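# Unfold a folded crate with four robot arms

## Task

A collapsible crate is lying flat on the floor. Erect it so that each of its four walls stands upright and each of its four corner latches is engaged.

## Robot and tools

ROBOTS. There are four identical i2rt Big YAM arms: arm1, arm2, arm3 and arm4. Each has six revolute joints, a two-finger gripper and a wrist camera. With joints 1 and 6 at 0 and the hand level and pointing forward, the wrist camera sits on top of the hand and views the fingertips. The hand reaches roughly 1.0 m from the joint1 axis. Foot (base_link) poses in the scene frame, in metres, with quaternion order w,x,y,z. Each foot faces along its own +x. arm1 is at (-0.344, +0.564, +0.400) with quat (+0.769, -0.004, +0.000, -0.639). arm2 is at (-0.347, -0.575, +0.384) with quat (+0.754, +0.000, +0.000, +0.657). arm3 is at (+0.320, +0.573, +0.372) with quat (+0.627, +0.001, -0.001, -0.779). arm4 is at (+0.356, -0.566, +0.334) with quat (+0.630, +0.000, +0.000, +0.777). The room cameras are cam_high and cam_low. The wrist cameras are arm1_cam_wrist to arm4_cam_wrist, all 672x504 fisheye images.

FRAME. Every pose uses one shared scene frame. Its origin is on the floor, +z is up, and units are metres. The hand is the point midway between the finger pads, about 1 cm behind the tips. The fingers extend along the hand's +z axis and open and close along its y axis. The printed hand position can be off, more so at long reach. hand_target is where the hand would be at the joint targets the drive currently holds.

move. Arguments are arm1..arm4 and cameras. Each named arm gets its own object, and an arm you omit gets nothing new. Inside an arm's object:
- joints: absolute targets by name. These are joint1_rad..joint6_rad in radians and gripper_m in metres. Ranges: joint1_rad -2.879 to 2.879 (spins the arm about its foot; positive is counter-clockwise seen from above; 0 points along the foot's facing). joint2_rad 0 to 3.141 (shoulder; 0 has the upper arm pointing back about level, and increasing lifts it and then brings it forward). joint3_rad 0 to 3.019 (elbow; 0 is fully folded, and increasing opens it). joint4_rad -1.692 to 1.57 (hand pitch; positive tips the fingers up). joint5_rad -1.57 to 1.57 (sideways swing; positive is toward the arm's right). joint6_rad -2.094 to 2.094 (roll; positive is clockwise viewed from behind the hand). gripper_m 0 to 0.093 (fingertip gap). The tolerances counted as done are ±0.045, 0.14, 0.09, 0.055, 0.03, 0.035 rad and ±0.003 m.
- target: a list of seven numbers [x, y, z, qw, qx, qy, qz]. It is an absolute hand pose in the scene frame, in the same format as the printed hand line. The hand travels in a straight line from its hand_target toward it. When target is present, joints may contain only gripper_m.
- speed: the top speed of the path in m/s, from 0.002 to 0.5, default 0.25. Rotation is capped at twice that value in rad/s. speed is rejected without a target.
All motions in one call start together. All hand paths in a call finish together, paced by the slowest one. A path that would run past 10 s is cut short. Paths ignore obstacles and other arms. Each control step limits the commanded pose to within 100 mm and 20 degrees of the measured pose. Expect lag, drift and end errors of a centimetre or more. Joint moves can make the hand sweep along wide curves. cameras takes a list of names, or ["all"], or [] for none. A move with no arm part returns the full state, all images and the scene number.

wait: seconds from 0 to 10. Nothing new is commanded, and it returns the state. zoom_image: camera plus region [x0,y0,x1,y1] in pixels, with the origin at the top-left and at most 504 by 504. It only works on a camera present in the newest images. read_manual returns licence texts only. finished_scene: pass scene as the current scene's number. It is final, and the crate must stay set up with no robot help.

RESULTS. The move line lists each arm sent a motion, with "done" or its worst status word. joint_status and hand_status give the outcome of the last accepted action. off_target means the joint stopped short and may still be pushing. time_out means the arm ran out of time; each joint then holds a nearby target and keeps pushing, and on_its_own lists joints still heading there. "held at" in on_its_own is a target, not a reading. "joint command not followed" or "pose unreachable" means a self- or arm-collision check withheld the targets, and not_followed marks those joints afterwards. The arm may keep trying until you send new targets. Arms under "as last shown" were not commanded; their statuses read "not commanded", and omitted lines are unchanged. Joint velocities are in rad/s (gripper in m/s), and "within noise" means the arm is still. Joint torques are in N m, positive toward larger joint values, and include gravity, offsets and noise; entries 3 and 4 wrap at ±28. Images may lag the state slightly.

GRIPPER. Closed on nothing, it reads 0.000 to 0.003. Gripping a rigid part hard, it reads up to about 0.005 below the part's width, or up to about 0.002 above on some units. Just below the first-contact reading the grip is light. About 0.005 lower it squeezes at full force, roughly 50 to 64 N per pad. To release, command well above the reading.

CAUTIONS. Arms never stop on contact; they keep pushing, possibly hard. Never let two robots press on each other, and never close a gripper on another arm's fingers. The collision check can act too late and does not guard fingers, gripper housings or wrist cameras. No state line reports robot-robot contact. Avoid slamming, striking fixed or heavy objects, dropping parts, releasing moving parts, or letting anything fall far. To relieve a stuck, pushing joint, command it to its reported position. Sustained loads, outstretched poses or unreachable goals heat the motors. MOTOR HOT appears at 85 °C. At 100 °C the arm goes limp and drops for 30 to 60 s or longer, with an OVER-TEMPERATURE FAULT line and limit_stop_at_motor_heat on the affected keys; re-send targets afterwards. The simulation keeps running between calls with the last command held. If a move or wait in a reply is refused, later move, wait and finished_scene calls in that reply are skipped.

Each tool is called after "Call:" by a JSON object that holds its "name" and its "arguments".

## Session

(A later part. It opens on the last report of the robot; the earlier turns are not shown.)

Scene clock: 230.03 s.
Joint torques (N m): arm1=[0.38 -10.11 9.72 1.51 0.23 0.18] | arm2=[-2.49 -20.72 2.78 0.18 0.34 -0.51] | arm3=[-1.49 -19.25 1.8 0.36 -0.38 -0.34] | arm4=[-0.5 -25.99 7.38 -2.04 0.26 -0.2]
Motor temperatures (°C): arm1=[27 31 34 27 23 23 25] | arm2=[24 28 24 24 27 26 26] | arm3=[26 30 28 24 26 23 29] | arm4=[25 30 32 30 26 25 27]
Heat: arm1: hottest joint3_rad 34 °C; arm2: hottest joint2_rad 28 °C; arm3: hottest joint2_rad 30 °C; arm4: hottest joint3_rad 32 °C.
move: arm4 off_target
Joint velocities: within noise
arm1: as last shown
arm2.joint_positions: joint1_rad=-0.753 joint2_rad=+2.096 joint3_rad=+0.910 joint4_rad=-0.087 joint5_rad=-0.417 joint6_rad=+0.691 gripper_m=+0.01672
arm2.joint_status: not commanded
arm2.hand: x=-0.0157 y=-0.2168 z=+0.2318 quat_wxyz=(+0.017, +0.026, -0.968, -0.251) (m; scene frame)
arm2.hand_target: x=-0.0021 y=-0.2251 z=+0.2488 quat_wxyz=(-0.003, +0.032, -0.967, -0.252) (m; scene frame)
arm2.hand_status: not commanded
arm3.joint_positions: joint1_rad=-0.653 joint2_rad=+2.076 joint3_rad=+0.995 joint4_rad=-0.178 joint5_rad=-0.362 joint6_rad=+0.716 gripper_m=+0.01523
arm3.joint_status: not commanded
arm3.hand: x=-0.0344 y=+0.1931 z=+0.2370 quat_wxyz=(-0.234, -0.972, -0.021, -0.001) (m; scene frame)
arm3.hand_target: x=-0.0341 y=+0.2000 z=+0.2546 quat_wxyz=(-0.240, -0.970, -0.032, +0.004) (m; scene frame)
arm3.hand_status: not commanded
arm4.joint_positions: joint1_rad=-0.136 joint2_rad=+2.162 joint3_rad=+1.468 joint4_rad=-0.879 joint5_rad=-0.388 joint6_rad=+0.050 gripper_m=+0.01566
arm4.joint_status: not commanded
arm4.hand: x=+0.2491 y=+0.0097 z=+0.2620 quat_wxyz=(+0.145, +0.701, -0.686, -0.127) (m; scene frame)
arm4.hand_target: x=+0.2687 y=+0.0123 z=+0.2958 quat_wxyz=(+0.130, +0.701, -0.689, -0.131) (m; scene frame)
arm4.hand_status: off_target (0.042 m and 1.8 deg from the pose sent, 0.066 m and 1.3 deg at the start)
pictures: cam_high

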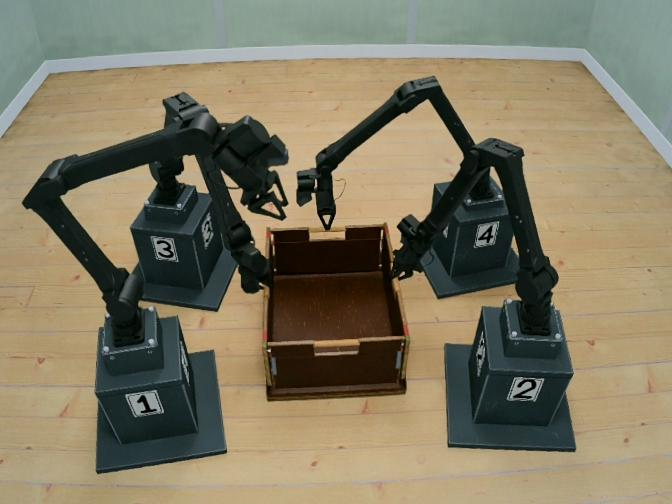

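Call:
{"name": "move", "arguments": {"arm4": {"target":[0.290,0.012,0.297,0.13,0.701,-0.689,-0.131],"speed":0.06}}}

Call:
{"name": "move", "arguments": {"arm4": {"target":[0.310,0.012,0.295,0.13,0.701,-0.689,-0.131],"speed":0.06}, "cameras": ["cam_high"]}}

Call:
{"name": "zoom_image", "arguments": {"camera": "cam_high", "region": [350, 220, 410, 280]}}

Call:
{"name": "zoom_image", "arguments": {"camera": "cam_high", "region": [250, 220, 310, 280]}}

Scene clock: 235.67 s.
Joint torques (N m): arm1=[0.21 -10.29 9.55 1.35 0.24 0.16] | arm2=[-2.32 -20.72 2.78 0.2 0.32 -0.52] | arm3=[-1.61 -19.19 1.77 0.36 -0.4 -0.37] | arm4=[-2.08 -25.76 7.36 -2.06 0.43 -0.32]
Motor temperatures (°C): arm1=[27 31 34 27 23 23 25] | arm2=[24 28 24 24 27 26 26] | arm3=[26 30 28 24 26 23 29] | arm4=[25 30 32 30 26 25 27]
Heat: arm1: hottest joint3_rad 34 °C; arm2: hottest joint2_rad 28 °C; arm3: hottest joint2_rad 30 °C; arm4: hottest joint3_rad 32 °C.
move: arm4 off_target
Joint velocities: within noise
arm1: as last shown
arm2.joint_positions: joint1_rad=-0.755 joint2_rad=+2.096 joint3_rad=+0.910 joint4_rad=-0.087 joint5_rad=-0.417 joint6_rad=+0.691 gripper_m=+0.01672
arm2.joint_status: not commanded
arm2.hand: x=-0.0152 y=-0.2173 z=+0.2318 quat_wxyz=(+0.016, +0.025, -0.968, -0.251) (m; scene frame)
arm2.hand_target: x=-0.0022 y=-0.2249 z=+0.2488 quat_wxyz=(-0.003, +0.033, -0.967, -0.252) (m; scene frame)
arm2.hand_status: not commanded
arm3.joint_positions: joint1_rad=-0.650 joint2_rad=+2.075 joint3_rad=+0.993 joint4_rad=-0.178 joint5_rad=-0.362 joint6_rad=+0.720 gripper_m=+0.01522
arm3.joint_status: not commanded
arm3.hand: x=-0.0329 y=+0.1923 z=+0.2374 quat_wxyz=(-0.234, -0.972, -0.020, -0.002) (m; scene frame)
arm3.hand_target: x=-0.0333 y=+0.1987 z=+0.2550 quat_wxyz=(-0.240, -0.970, -0.034, +0.005) (m; scene frame)
arm3.hand_status: not commanded
arm4.joint_positions: joint1_rad=-0.150 joint2_rad=+2.162 joint3_rad=+1.468 joint4_rad=-0.888 joint5_rad=-0.392 joint6_rad=+0.027 gripper_m=+0.01559
arm4.joint_status: not commanded
arm4.hand: x=+0.2565 y=+0.0089 z=+0.2623 quat_wxyz=(+0.147, +0.703, -0.684, -0.128) (m; scene frame)
arm4.hand_target: x=+0.2884 y=+0.0125 z=+0.2945 quat_wxyz=(+0.129, +0.701, -0.689, -0.131) (m; scene frame)
arm4.hand_status: off_target (0.048 m and 2.1 deg from the pose sent, 0.054 m and 1.8 deg at the start)
pictures: none

Scene clock: 236.67 s.
Joint torques (N m): arm1=[0.5 -10.23 9.52 1.44 0.2 0.17] | arm2=[-2.14 -20.72 2.8 0.18 0.29 -0.52] | arm3=[-1.55 -19.02 1.94 0.36 -0.27 -0.38] | arm4=[-4.19 -25.41 7.45 -2.32 0.59 -0.52]
Motor temperatures (°C): arm1=[27 31 34 27 23 23 25] | arm2=[24 28 24 24 27 26 26] | arm3=[26 30 28 24 26 23 29] | arm4=[25 30 32 30 26 25 27]
Heat: arm1: hottest joint3_rad 34 °C; arm2: hottest joint2_rad 28 °C; arm3: hottest joint2_rad 30 °C; arm4: hottest joint3_rad 32 °C.
move: arm4 off_target
Joint velocities: within noise
arm1: as last shown
arm2.joint_positions: joint1_rad=-0.756 joint2_rad=+2.096 joint3_rad=+0.910 joint4_rad=-0.087 joint5_rad=-0.415 joint6_rad=+0.691 gripper_m=+0.01672
arm2.joint_status: not commanded
arm2.hand: x=-0.0144 y=-0.2180 z=+0.2317 quat_wxyz=(+0.016, +0.025, -0.968, -0.250) (m; scene frame)
arm2.hand_target: x=-0.0021 y=-0.2251 z=+0.2487 quat_wxyz=(-0.004, +0.033, -0.967, -0.252) (m; scene frame)
arm2.hand_status: not commanded
arm3.joint_positions: joint1_rad=-0.650 joint2_rad=+2.075 joint3_rad=+0.992 joint4_rad=-0.178 joint5_rad=-0.365 joint6_rad=+0.722 gripper_m=+0.01522
arm3.joint_status: not commanded
arm3.hand: x=-0.0319 y=+0.1925 z=+0.2371 quat_wxyz=(-0.235, -0.972, -0.019, -0.004) (m; scene frame)
arm3.hand_target: x=-0.0331 y=+0.1988 z=+0.2548 quat_wxyz=(-0.240, -0.970, -0.034, +0.004) (m; scene frame)
arm3.hand_status: not commanded
arm4.joint_positions: joint1_rad=-0.156 joint2_rad=+2.162 joint3_rad=+1.468 joint4_rad=-0.893 joint5_rad=-0.398 joint6_rad=+0.010 gripper_m=+0.01558
arm4.joint_status: not commanded
arm4.hand: x=+0.2591 y=+0.0084 z=+0.2627 quat_wxyz=(+0.150, +0.706, -0.680, -0.130) (m; scene frame)
arm4.hand_target: x=+0.3074 y=+0.0118 z=+0.2924 quat_wxyz=(+0.130, +0.700, -0.690, -0.131) (m; scene frame)
arm4.hand_status: off_target (0.060 m and 2.6 deg from the pose sent, 0.063 m and 2.1 deg at the start)
pictures: cam_high

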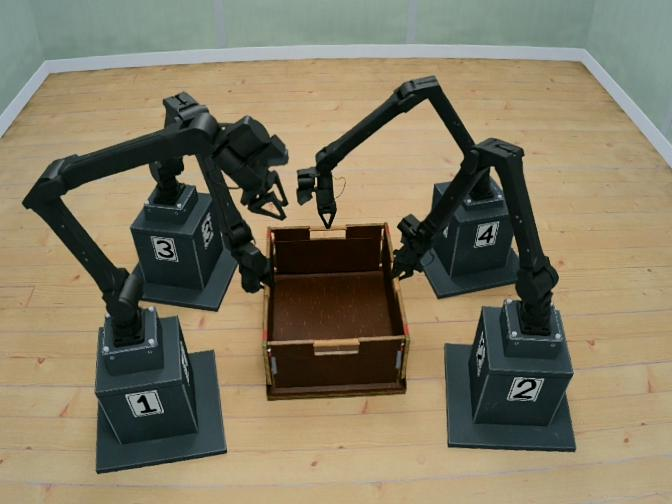

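Scaled by 8.400 from the camera's 672x504 image, which has a finer 960x720 frame.

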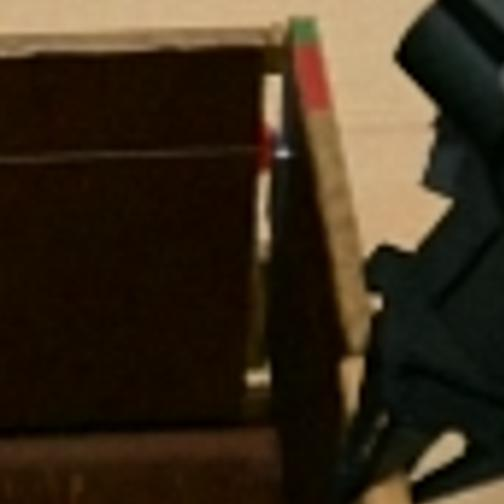

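Scaled by 8.400 from the camera's 672x504 image, which has a finer 960x720 frame.

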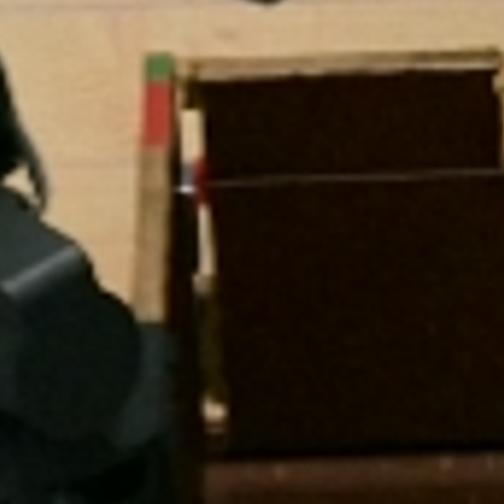

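Call:
{"name": "move", "arguments": {"arm4": {"target":[0.325,0.012,0.294,0.13,0.701,-0.689,-0.131],"speed":0.06}}}

Call:
{"name": "move", "arguments": {"arm4": {"target":[0.240,0.012,0.29,0.13,0.701,-0.689,-0.131],"speed":0.08}, "cameras": ["cam_high"]}}

Call:
{"name": "zoom_image", "arguments": {"camera": "cam_high", "region": [350, 220, 410, 280]}}

Call:
{"name": "zoom_image", "arguments": {"camera": "cam_high", "region": [250, 220, 310, 280]}}

Scene clock: 239.33 s.
Joint torques (N m): arm1=[0.03 -9.58 9.69 1.37 0.19 0.19] | arm2=[-2.08 -20.78 2.8 0.2 0.29 -0.52] | arm3=[-2.02 -19.19 1.99 0.35 -0.26 -0.4] | arm4=[-5.77 -25.11 7.53 -2.61 0.79 -0.66]
Motor temperatures (°C): arm1=[27 31 34 27 23 23 25] | arm2=[24 28 24 24 27 26 26] | arm3=[26 30 28 24 26 24 29] | arm4=[25 30 32 30 26 25 27]
Heat: arm1: hottest joint3_rad 34 °C; arm2: hottest joint2_rad 28 °C; arm3: hottest joint2_rad 30 °C; arm4: hottest joint3_rad 32 °C.
move: arm4 off_target
Joint velocities: within noise
arm1, arm2, arm3: as last shown
arm4.joint_positions: joint1_rad=-0.158 joint2_rad=+2.162 joint3_rad=+1.468 joint4_rad=-0.893 joint5_rad=-0.403 joint6_rad=-0.002 gripper_m=+0.01558
arm4.joint_status: not commanded
arm4.hand: x=+0.2592 y=+0.0085 z=+0.2630 quat_wxyz=(+0.150, +0.710, -0.676, -0.132) (m; scene frame)
arm4.hand_target: x=+0.3201 y=+0.0111 z=+0.2909 quat_wxyz=(+0.130, +0.701, -0.689, -0.131) (m; scene frame)
arm4.hand_status: off_target (0.073 m and 3.0 deg from the pose sent, 0.073 m and 2.6 deg at the start)
pictures: none

Scene clock: 241.00 s.
Joint torques (N m): arm1=[-0.09 -9.99 9.78 1.44 0.21 0.18] | arm2=[-2.08 -20.84 2.77 0.2 0.26 -0.53] | arm3=[-1.61 -18.78 1.96 0.36 -0.21 -0.38] | arm4=[2.61 -24.64 7.53 -0.34 -0.17 0.28]
Motor temperatures (°C): arm1=[27 31 34 27 23 23 25] | arm2=[24 28 24 24 27 26 26] | arm3=[26 30 28 24 26 24 29] | arm4=[25 30 32 30 26 25 27]
Heat: arm1: hottest joint3_rad 34 °C; arm2: hottest joint2_rad 28 °C; arm3: hottest joint2_rad 30 °C; arm4: hottest joint3_rad 32 °C.
move: arm4 off_target
Joint velocities: within noise
arm1: as last shown
arm2.joint_positions: joint1_rad=-0.758 joint2_rad=+2.096 joint3_rad=+0.910 joint4_rad=-0.087 joint5_rad=-0.415 joint6_rad=+0.691 gripper_m=+0.01672
arm2.joint_status: not commanded
arm2.hand: x=-0.0139 y=-0.2185 z=+0.2317 quat_wxyz=(+0.016, +0.024, -0.968, -0.250) (m; scene frame)
arm2.hand_target: x=-0.0020 y=-0.2252 z=+0.2488 quat_wxyz=(-0.003, +0.033, -0.967, -0.252) (m; scene frame)
arm2.hand_status: not commanded
arm3.joint_positions: joint1_rad=-0.649 joint2_rad=+2.075 joint3_rad=+0.992 joint4_rad=-0.178 joint5_rad=-0.366 joint6_rad=+0.724 gripper_m=+0.01522
arm3.joint_status: not commanded
arm3.hand: x=-0.0311 y=+0.1918 z=+0.2372 quat_wxyz=(-0.236, -0.972, -0.020, -0.005) (m; scene frame)
arm3.hand_target: x=-0.0333 y=+0.1984 z=+0.2549 quat_wxyz=(-0.240, -0.970, -0.034, +0.005) (m; scene frame)
arm3.hand_status: not commanded
arm4.joint_positions: joint1_rad=-0.139 joint2_rad=+2.157 joint3_rad=+1.463 joint4_rad=-0.887 joint5_rad=-0.365 joint6_rad=+0.053 gripper_m=+0.01556
arm4.joint_status: not commanded
arm4.hand: x=+0.2548 y=+0.0072 z=+0.2617 quat_wxyz=(+0.139, +0.700, -0.691, -0.117) (m; scene frame)
arm4.hand_target: x=+0.2485 y=+0.0131 z=+0.2886 quat_wxyz=(+0.126, +0.699, -0.692, -0.129) (m; scene frame)
arm4.hand_status: off_target (0.032 m and 2.0 deg from the pose sent, 0.033 m and 3.0 deg at the start)
pictures: cam_high

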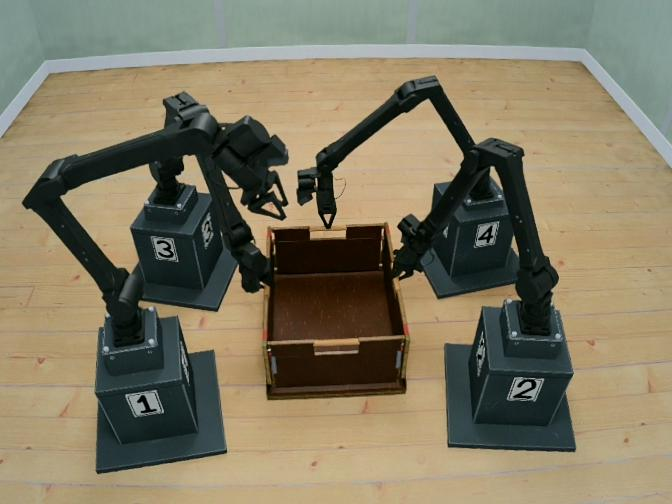

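Scaled by 8.400 from the camera's 672x504 image, which has a finer 960x720 frame.

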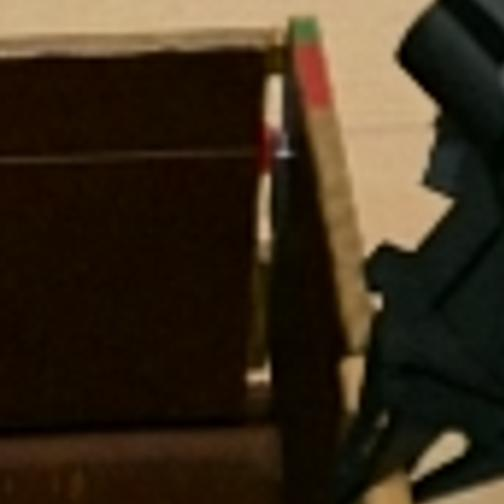

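Scaled by 8.400 from the camera's 672x504 image, which has a finer 960x720 frame.

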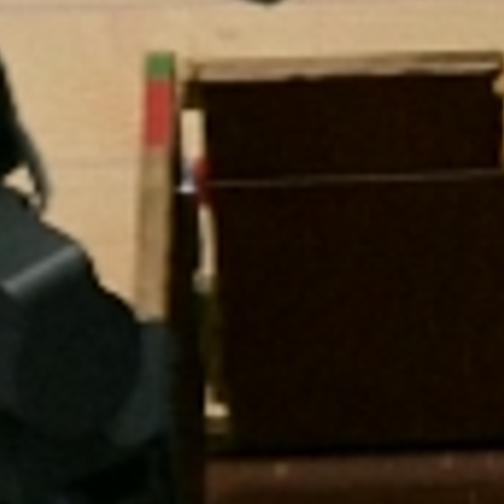

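Call:
{"name": "move", "arguments": {"arm4": {"target":[0.226,0.012,0.29,0.13,0.701,-0.689,-0.131],"speed":0.08}, "cameras": ["cam_high"]}}

Call:
{"name": "zoom_image", "arguments": {"camera": "cam_high", "region": [350, 220, 410, 280]}}

Call:
{"name": "zoom_image", "arguments": {"camera": "cam_high", "region": [250, 220, 310, 280]}}

Scene clock: 243.27 s.
Joint torques (N m): arm1=[0.32 -9.82 9.58 1.43 0.24 0.21] | arm2=[-2.14 -20.78 2.8 0.2 0.25 -0.52] | arm3=[-1.67 -19.02 2.09 0.28 -0.18 -0.4] | arm4=[5.07 -24.47 7.69 -0.03 -0.59 0.45]
Motor temperatures (°C): arm1=[27 31 34 27 23 23 25] | arm2=[24 28 24 24 27 26 26] | arm3=[26 29 28 24 26 24 29] | arm4=[25 30 32 30 26 25 27]
Heat: arm1: hottest joint3_rad 34 °C; arm2: hottest joint2_rad 28 °C; arm3: hottest joint2_rad 29 °C; arm4: hottest joint3_rad 32 °C.
move: arm4 off_target
Joint velocities: within noise
arm1.joint_positions: joint1_rad=-0.303 joint2_rad=+1.197 joint3_rad=+1.488 joint4_rad=-1.192 joint5_rad=-0.009 joint6_rad=-0.021 gripper_m=+0.04998
arm1.joint_status: not commanded
arm1.hand: x=-0.3958 y=+0.1033 z=+0.8260 quat_wxyz=(-0.219, -0.697, -0.636, +0.249) (m; scene frame)
arm1.hand_target: x=-0.3937 y=+0.1030 z=+0.8289 quat_wxyz=(-0.220, -0.700, -0.632, +0.247) (m; scene frame)
arm1.hand_status: not commanded
arm2, arm3: as last shown
arm4.joint_positions: joint1_rad=-0.136 joint2_rad=+2.156 joint3_rad=+1.461 joint4_rad=-0.885 joint5_rad=-0.362 joint6_rad=+0.064 gripper_m=+0.01556
arm4.joint_status: not commanded
arm4.hand: x=+0.2535 y=+0.0069 z=+0.2620 quat_wxyz=(+0.138, +0.698, -0.693, -0.115) (m; scene frame)
arm4.hand_target: x=+0.2269 y=+0.0110 z=+0.2891 quat_wxyz=(+0.131, +0.702, -0.687, -0.131) (m; scene frame)
arm4.hand_status: off_target (0.040 m and 2.1 deg from the pose sent, 0.041 m and 2.0 deg at the start)
pictures: cam_high

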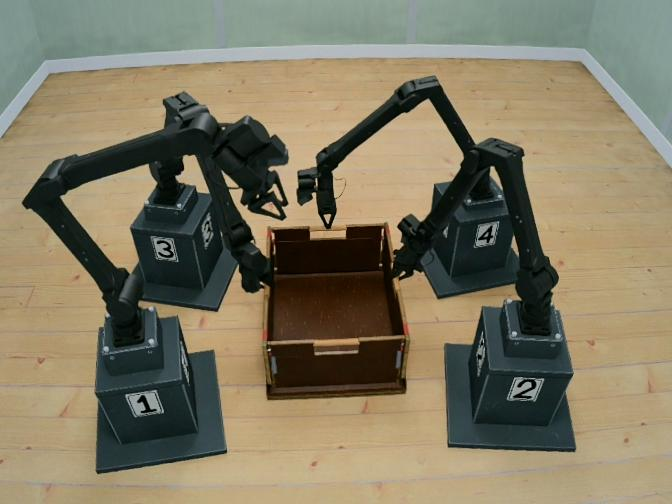

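Scaled by 8.400 from the camera's 672x504 image, which has a finer 960x720 frame.

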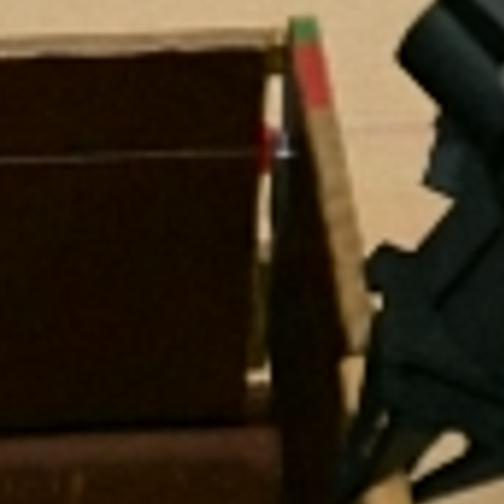

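Scaled by 8.400 from the camera's 672x504 image, which has a finer 960x720 frame.

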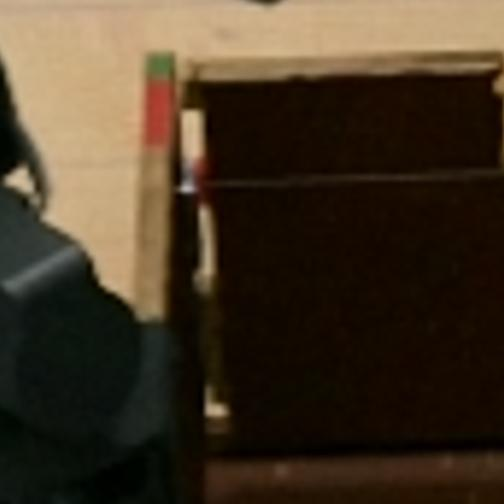

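Call:
{"name": "move", "arguments": {"arm4": {"target":[0.254,0.012,0.285,0.13,0.701,-0.689,-0.131],"speed":0.08}, "arm2": {"target":[-0.002,-0.218,0.245,0.007,-0.034,0.966,0.255],"speed":0.1}, "arm3": {"target":[-0.034,0.192,0.25,0.24,0.97,0.03,-0.006],"speed":0.1}}}

Call:
{"name": "move", "arguments": {"arm4": {"joints":{"gripper_m":0.05}}, "arm2": {"joints":{"gripper_m":0.05}}, "arm3": {"joints":{"gripper_m":0.05}}, "cameras": ["all"]}}

Scene clock: 247.03 s.
Joint torques (N m): arm1=[0.67 -9.7 9.68 1.46 0.24 0.23] | arm2=[-0.85 -19.43 3.34 0.98 0.39 -0.4] | arm3=[-0.62 -18.14 2.95 0.68 0 -0.23] | arm4=[1.73 -23.88 7.61 -0.34 -0.44 -0.02]
Motor temperatures (°C): arm1=[27 31 35 27 23 23 25] | arm2=[24 29 24 24 27 26 26] | arm3=[26 29 28 24 26 24 29] | arm4=[25 30 32 30 26 25 27]
Heat: arm1: hottest joint3_rad 35 °C; arm2: hottest joint2_rad 29 °C; arm3: hottest joint2_rad 29 °C; arm4: hottest joint3_rad 32 °C.
move: arm2 off_target; arm3 off_target; arm4 off_target
Joint velocities: within noise
arm1: as last shown
arm2.joint_positions: joint1_rad=-0.758 joint2_rad=+2.096 joint3_rad=+0.910 joint4_rad=-0.085 joint5_rad=-0.415 joint6_rad=+0.694 gripper_m=+0.01672
arm2.joint_status: not commanded
arm2.hand: x=-0.0136 y=-0.2183 z=+0.2318 quat_wxyz=(+0.015, +0.022, -0.968, -0.250) (m; scene frame)
arm2.hand_target: x=-0.0021 y=-0.2178 z=+0.2446 quat_wxyz=(-0.007, +0.034, -0.966, -0.255) (m; scene frame)
arm2.hand_status: off_target (0.018 m and 2.9 deg from the pose sent, 0.018 m and 2.9 deg at the start)
arm3.joint_positions: joint1_rad=-0.649 joint2_rad=+2.075 joint3_rad=+0.992 joint4_rad=-0.176 joint5_rad=-0.365 joint6_rad=+0.725 gripper_m=+0.01522
arm3.joint_status: not commanded
arm3.hand: x=-0.0316 y=+0.1918 z=+0.2373 quat_wxyz=(-0.235, -0.972, -0.019, -0.004) (m; scene frame)
arm3.hand_target: x=-0.0337 y=+0.1927 z=+0.2493 quat_wxyz=(-0.239, -0.971, -0.029, +0.005) (m; scene frame)
arm3.hand_status: off_target (0.013 m and 1.8 deg from the pose sent, 0.013 m and 1.8 deg at the start)
arm4.joint_positions: joint1_rad=-0.139 joint2_rad=+2.156 joint3_rad=+1.460 joint4_rad=-0.882 joint5_rad=-0.366 joint6_rad=+0.062 gripper_m=+0.01556
arm4.joint_status: not commanded
arm4.hand: x=+0.2546 y=+0.0071 z=+0.2618 quat_wxyz=(+0.139, +0.697, -0.694, -0.118) (m; scene frame)
arm4.hand_target: x=+0.2537 y=+0.0128 z=+0.2843 quat_wxyz=(+0.129, +0.701, -0.689, -0.131) (m; scene frame)
arm4.hand_status: off_target (0.024 m and 2.0 deg from the pose sent, 0.024 m and 2.1 deg at the start)
pictures: none

Scene clock: 247.80 s.
Joint torques (N m): arm1=[0.21 -9.99 9.73 1.42 0.23 0.21] | arm2=[-0.38 -19.25 3.48 0.96 -0.07 -0.2] | arm3=[-0.79 -16.21 3.25 0.81 -0.01 -0.07] | arm4=[1.38 -19.78 8.08 -0.21 -0.38 -0.02]
Motor temperatures (°C): arm1=[27 31 35 27 23 23 25] | arm2=[24 29 24 24 27 26 26] | arm3=[26 29 28 24 26 24 29] | arm4=[25 30 31 30 26 25 27]
Heat: arm1: hottest joint3_rad 35 °C; arm2: hottest joint2_rad 29 °C; arm3: hottest joint2_rad 29 °C; arm4: hottest joint3_rad 31 °C.
move: arm2 done; arm3 done; arm4 done
Joint velocities: within noise
arm1: as last shown
arm2.joint_positions: joint1_rad=-0.770 joint2_rad=+2.093 joint3_rad=+0.909 joint4_rad=-0.085 joint5_rad=-0.395 joint6_rad=+0.676 gripper_m=+0.04987
arm2.joint_status: all done
arm2.hand: x=-0.0070 y=-0.2247 z=+0.2316 quat_wxyz=(+0.005, +0.024, -0.970, -0.244) (m; scene frame)
arm2.hand_target: x=+0.0030 y=-0.2218 z=+0.2448 quat_wxyz=(-0.012, +0.028, -0.967, -0.252) (m; scene frame)
arm2.hand_status: not commanded
arm3.joint_positions: joint1_rad=-0.656 joint2_rad=+2.055 joint3_rad=+0.989 joint4_rad=-0.181 joint5_rad=-0.365 joint6_rad=+0.713 gripper_m=+0.04988
arm3.joint_status: all done
arm3.hand: x=-0.0363 y=+0.1929 z=+0.2460 quat_wxyz=(-0.239, -0.971, -0.022, +0.003) (m; scene frame)
arm3.hand_target: x=-0.0355 y=+0.1962 z=+0.2488 quat_wxyz=(-0.237, -0.971, -0.025, +0.004) (m; scene frame)
arm3.hand_status: not commanded
arm4.joint_positions: joint1_rad=-0.133 joint2_rad=+2.107 joint3_rad=+1.458 joint4_rad=-0.891 joint5_rad=-0.368 joint6_rad=+0.071 gripper_m=+0.04993
arm4.joint_status: all done
arm4.hand: x=+0.2503 y=+0.0129 z=+0.2889 quat_wxyz=(+0.128, +0.698, -0.692, -0.131) (m; scene frame)
arm4.hand_target: x=+0.2502 y=+0.0101 z=+0.2845 quat_wxyz=(+0.133, +0.700, -0.690, -0.127) (m; scene frame)
arm4.hand_status: not commanded
pictures: arm1_cam_wrist, arm2_cam_wrist, arm3_cam_wrist, arm4_cam_wrist, cam_high, cam_low

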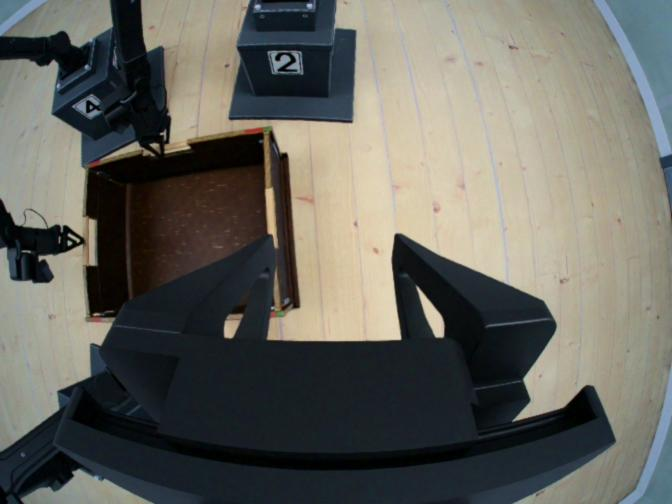

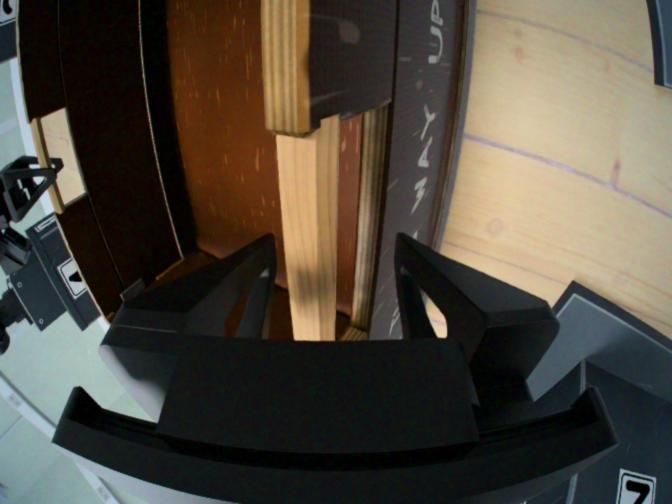

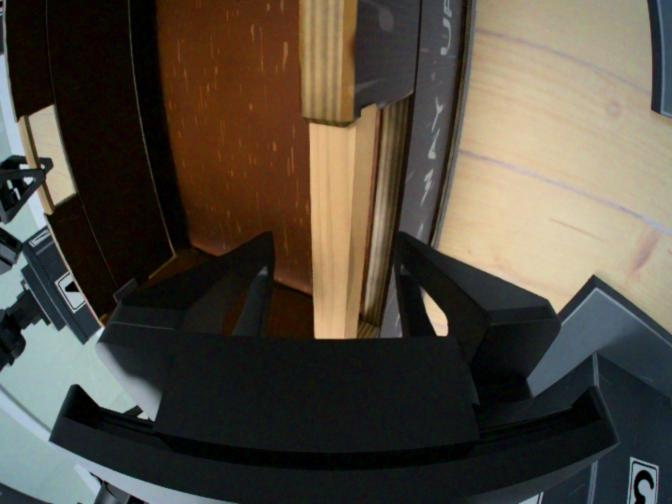

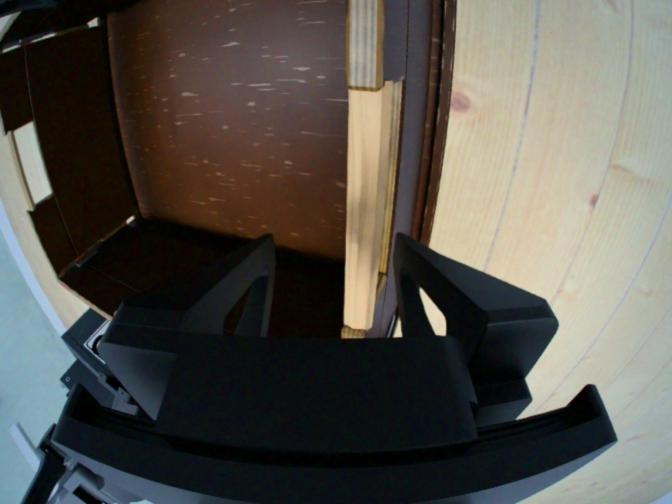

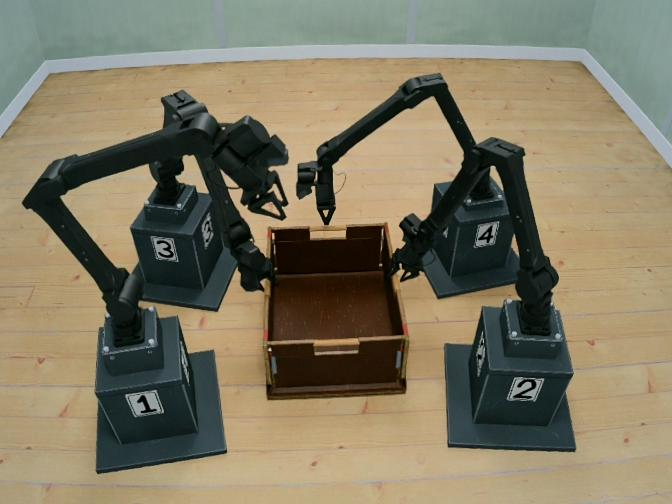

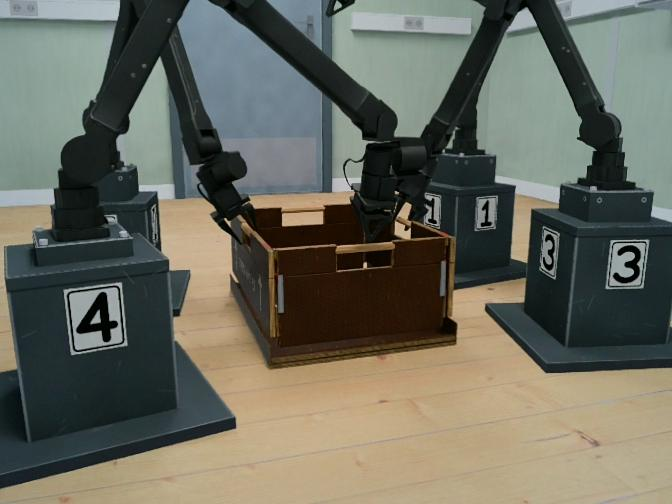

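Call:
{"name": "move", "arguments": {"arm2": {"target":[0.003,-0.272,0.335,0.007,-0.03,0.967,0.252],"speed":0.15}, "arm3": {"target":[-0.0355,0.246,0.338,0.237,0.971,0.027,-0.005],"speed":0.15}, "arm4": {"target":[0.285,0.012,0.385,0.13,0.701,-0.689,-0.131],"speed":0.15}, "cameras": ["cam_high","cam_low","arm1_cam_wrist"]}}

Call:
{"name": "zoom_image", "arguments": {"camera": "cam_high", "region": [250, 210, 430, 410]}}

Call:
{"name": "zoom_image", "arguments": {"camera": "cam_low", "region": [215, 180, 475, 375]}}

Call:
{"name": "zoom_image", "arguments": {"camera": "arm1_cam_wrist", "region": [70, 110, 310, 340]}}

Scene clock: 251.60 s.
Joint torques (N m): arm1=[0.44 -9.82 9.47 1.43 0.25 0.23] | arm2=[-0.97 -16.62 4.77 0.36 -0.37 -0.17] | arm3=[-1.32 -14.15 3.85 0.42 -0.2 -0.09] | arm4=[1.32 -19.25 12.55 -0.54 -0.4 -0.17]
Motor temperatures (°C): arm1=[27 30 35 27 23 23 25] | arm2=[24 29 24 24 27 26 26] | arm3=[26 29 28 24 26 24 29] | arm4=[25 31 31 30 26 25 27]
Heat: arm1: hottest joint3_rad 35 °C; arm2: hottest joint2_rad 29 °C; arm3: hottest joint2_rad 29 °C; arm4: hottest joint2_rad 31 °C.
move: arm2 off_target; arm3 done; arm4 off_target
Joint velocities: within noise
arm1: as last shown
arm2.joint_positions: joint1_rad=-0.867 joint2_rad=+1.815 joint3_rad=+0.835 joint4_rad=-0.320 joint5_rad=-0.426 joint6_rad=+0.571 gripper_m=+0.04989
arm2.joint_status: not commanded
arm2.hand: x=-0.0019 y=-0.2705 z=+0.3247 quat_wxyz=(+0.001, +0.027, -0.968, -0.248) (m; scene frame)
arm2.hand_target: x=+0.0020 y=-0.2703 z=+0.3344 quat_wxyz=(-0.006, +0.031, -0.967, -0.253) (m; scene frame)
arm2.hand_status: off_target (0.011 m and 1.1 deg from the pose sent, 0.114 m and 1.8 deg at the start)
arm3.joint_positions: joint1_rad=-0.739 joint2_rad=+1.792 joint3_rad=+0.923 joint4_rad=-0.394 joint5_rad=-0.386 joint6_rad=+0.621 gripper_m=+0.04990
arm3.joint_status: not commanded
arm3.hand: x=-0.0409 y=+0.2379 z=+0.3394 quat_wxyz=(-0.242, -0.970, -0.027, +0.011) (m; scene frame)
arm3.hand_target: x=-0.0366 y=+0.2456 z=+0.3385 quat_wxyz=(-0.238, -0.971, -0.026, +0.005) (m; scene frame)
arm3.hand_status: done (0.010 m and 0.9 deg from the pose sent, 0.106 m and 0.6 deg at the start)
arm4.joint_positions: joint1_rad=-0.194 joint2_rad=+1.975 joint3_rad=+1.489 joint4_rad=-1.112 joint5_rad=-0.369 joint6_rad=+0.018 gripper_m=+0.04995
arm4.joint_status: not commanded
arm4.hand: x=+0.2861 y=-0.0027 z=+0.3719 quat_wxyz=(+0.141, +0.692, -0.698, -0.118) (m; scene frame)
arm4.hand_target: x=+0.2868 y=+0.0129 z=+0.3855 quat_wxyz=(+0.130, +0.699, -0.690, -0.132) (m; scene frame)
arm4.hand_status: off_target (0.020 m and 2.5 deg from the pose sent, 0.102 m and 0.5 deg at the start)
pictures: arm1_cam_wrist, cam_high, cam_low

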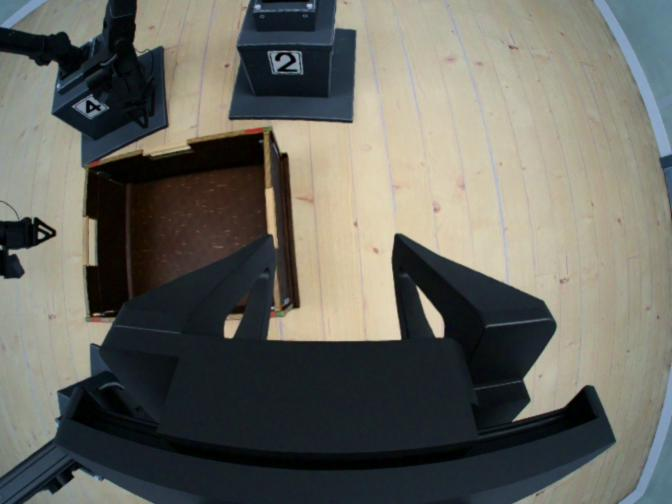

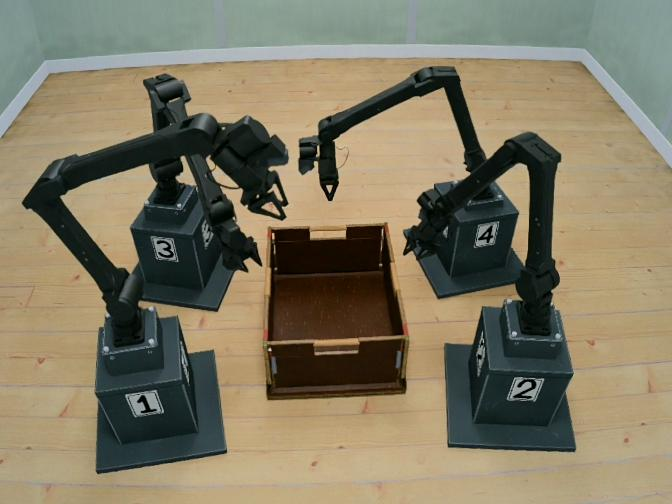

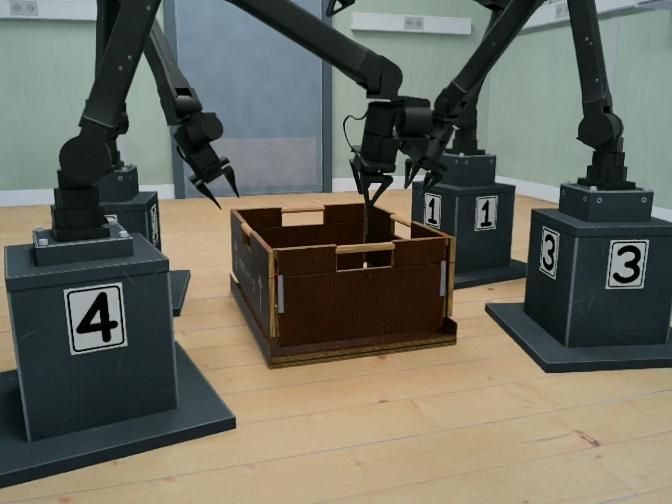

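Scaled by 2.520 from the camera's 672x504 image, which has a finer 960x720 frame.

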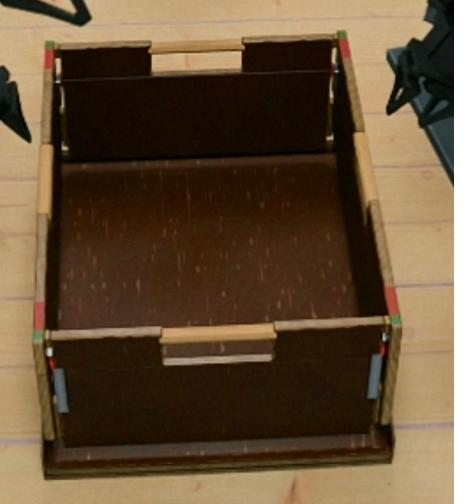

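Scaled by 1.938 from the camera's 672x504 image, which has a finer 960x720 frame.

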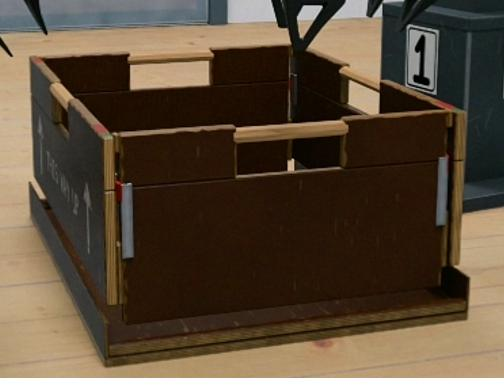

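Scaled by 2.100 from the camera's 672x504 image, which has a finer 960x720 frame.

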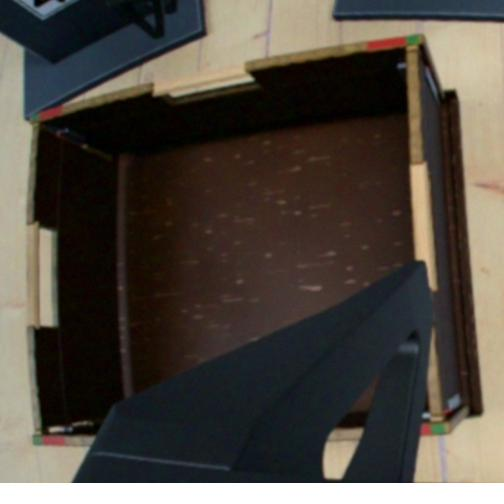

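Call:
{"name": "zoom_image", "arguments": {"camera": "cam_low", "region": [260, 240, 310, 320]}}

Call:
{"name": "zoom_image", "arguments": {"camera": "cam_low", "region": [420, 225, 470, 305]}}

Call:
{"name": "zoom_image", "arguments": {"camera": "cam_high", "region": [375, 320, 415, 380]}}

Call:
{"name": "zoom_image", "arguments": {"camera": "cam_high", "region": [255, 320, 295, 380]}}

Call:
{"name": "zoom_image", "arguments": {"camera": "cam_high", "region": [260, 215, 300, 275]}}

Call:
{"name": "zoom_image", "arguments": {"camera": "cam_high", "region": [365, 215, 405, 275]}}

Scaled by 6.300 from the camera's 672x504 image, which has a finer 960x720 frame.

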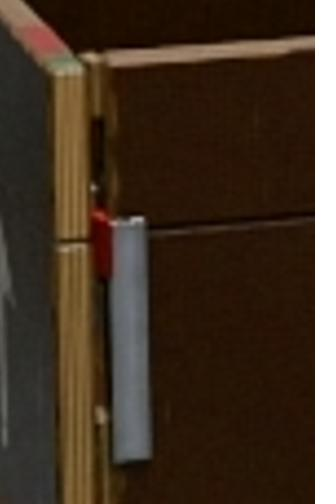

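Scaled by 6.300 from the camera's 672x504 image, which has a finer 960x720 frame.

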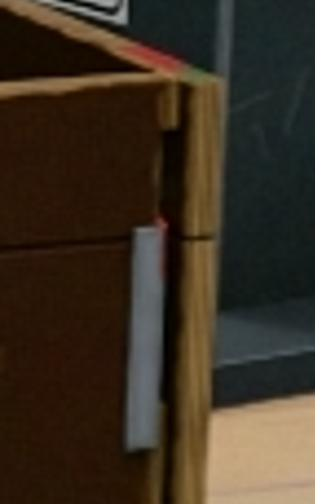

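Scaled by 8.400 from the camera's 672x504 image, which has a finer 960x720 frame.

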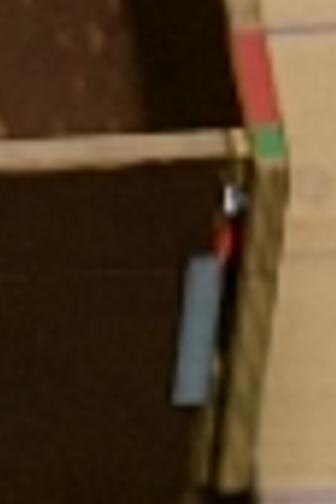

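Scaled by 8.400 from the camera's 672x504 image, which has a finer 960x720 frame.

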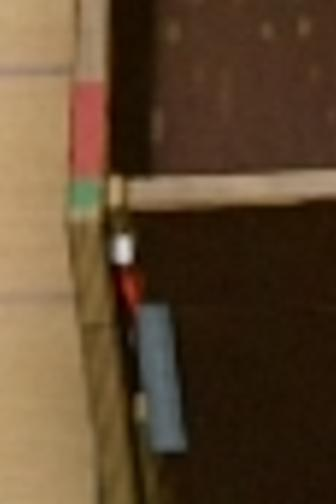

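Scaled by 8.400 from the camera's 672x504 image, which has a finer 960x720 frame.

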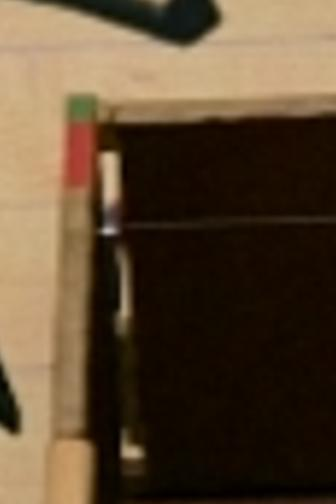

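Scaled by 8.400 from the camera's 672x504 image, which has a finer 960x720 frame.

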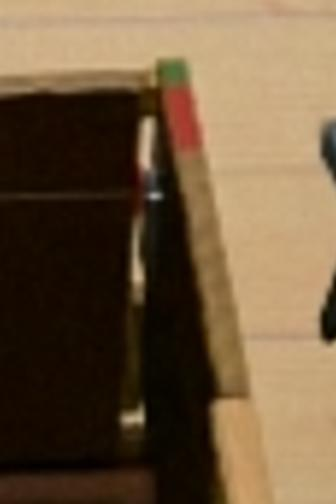

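Call:
{"name": "finished_scene", "arguments": {"scene": 1}}

The scene is finished: the task was done.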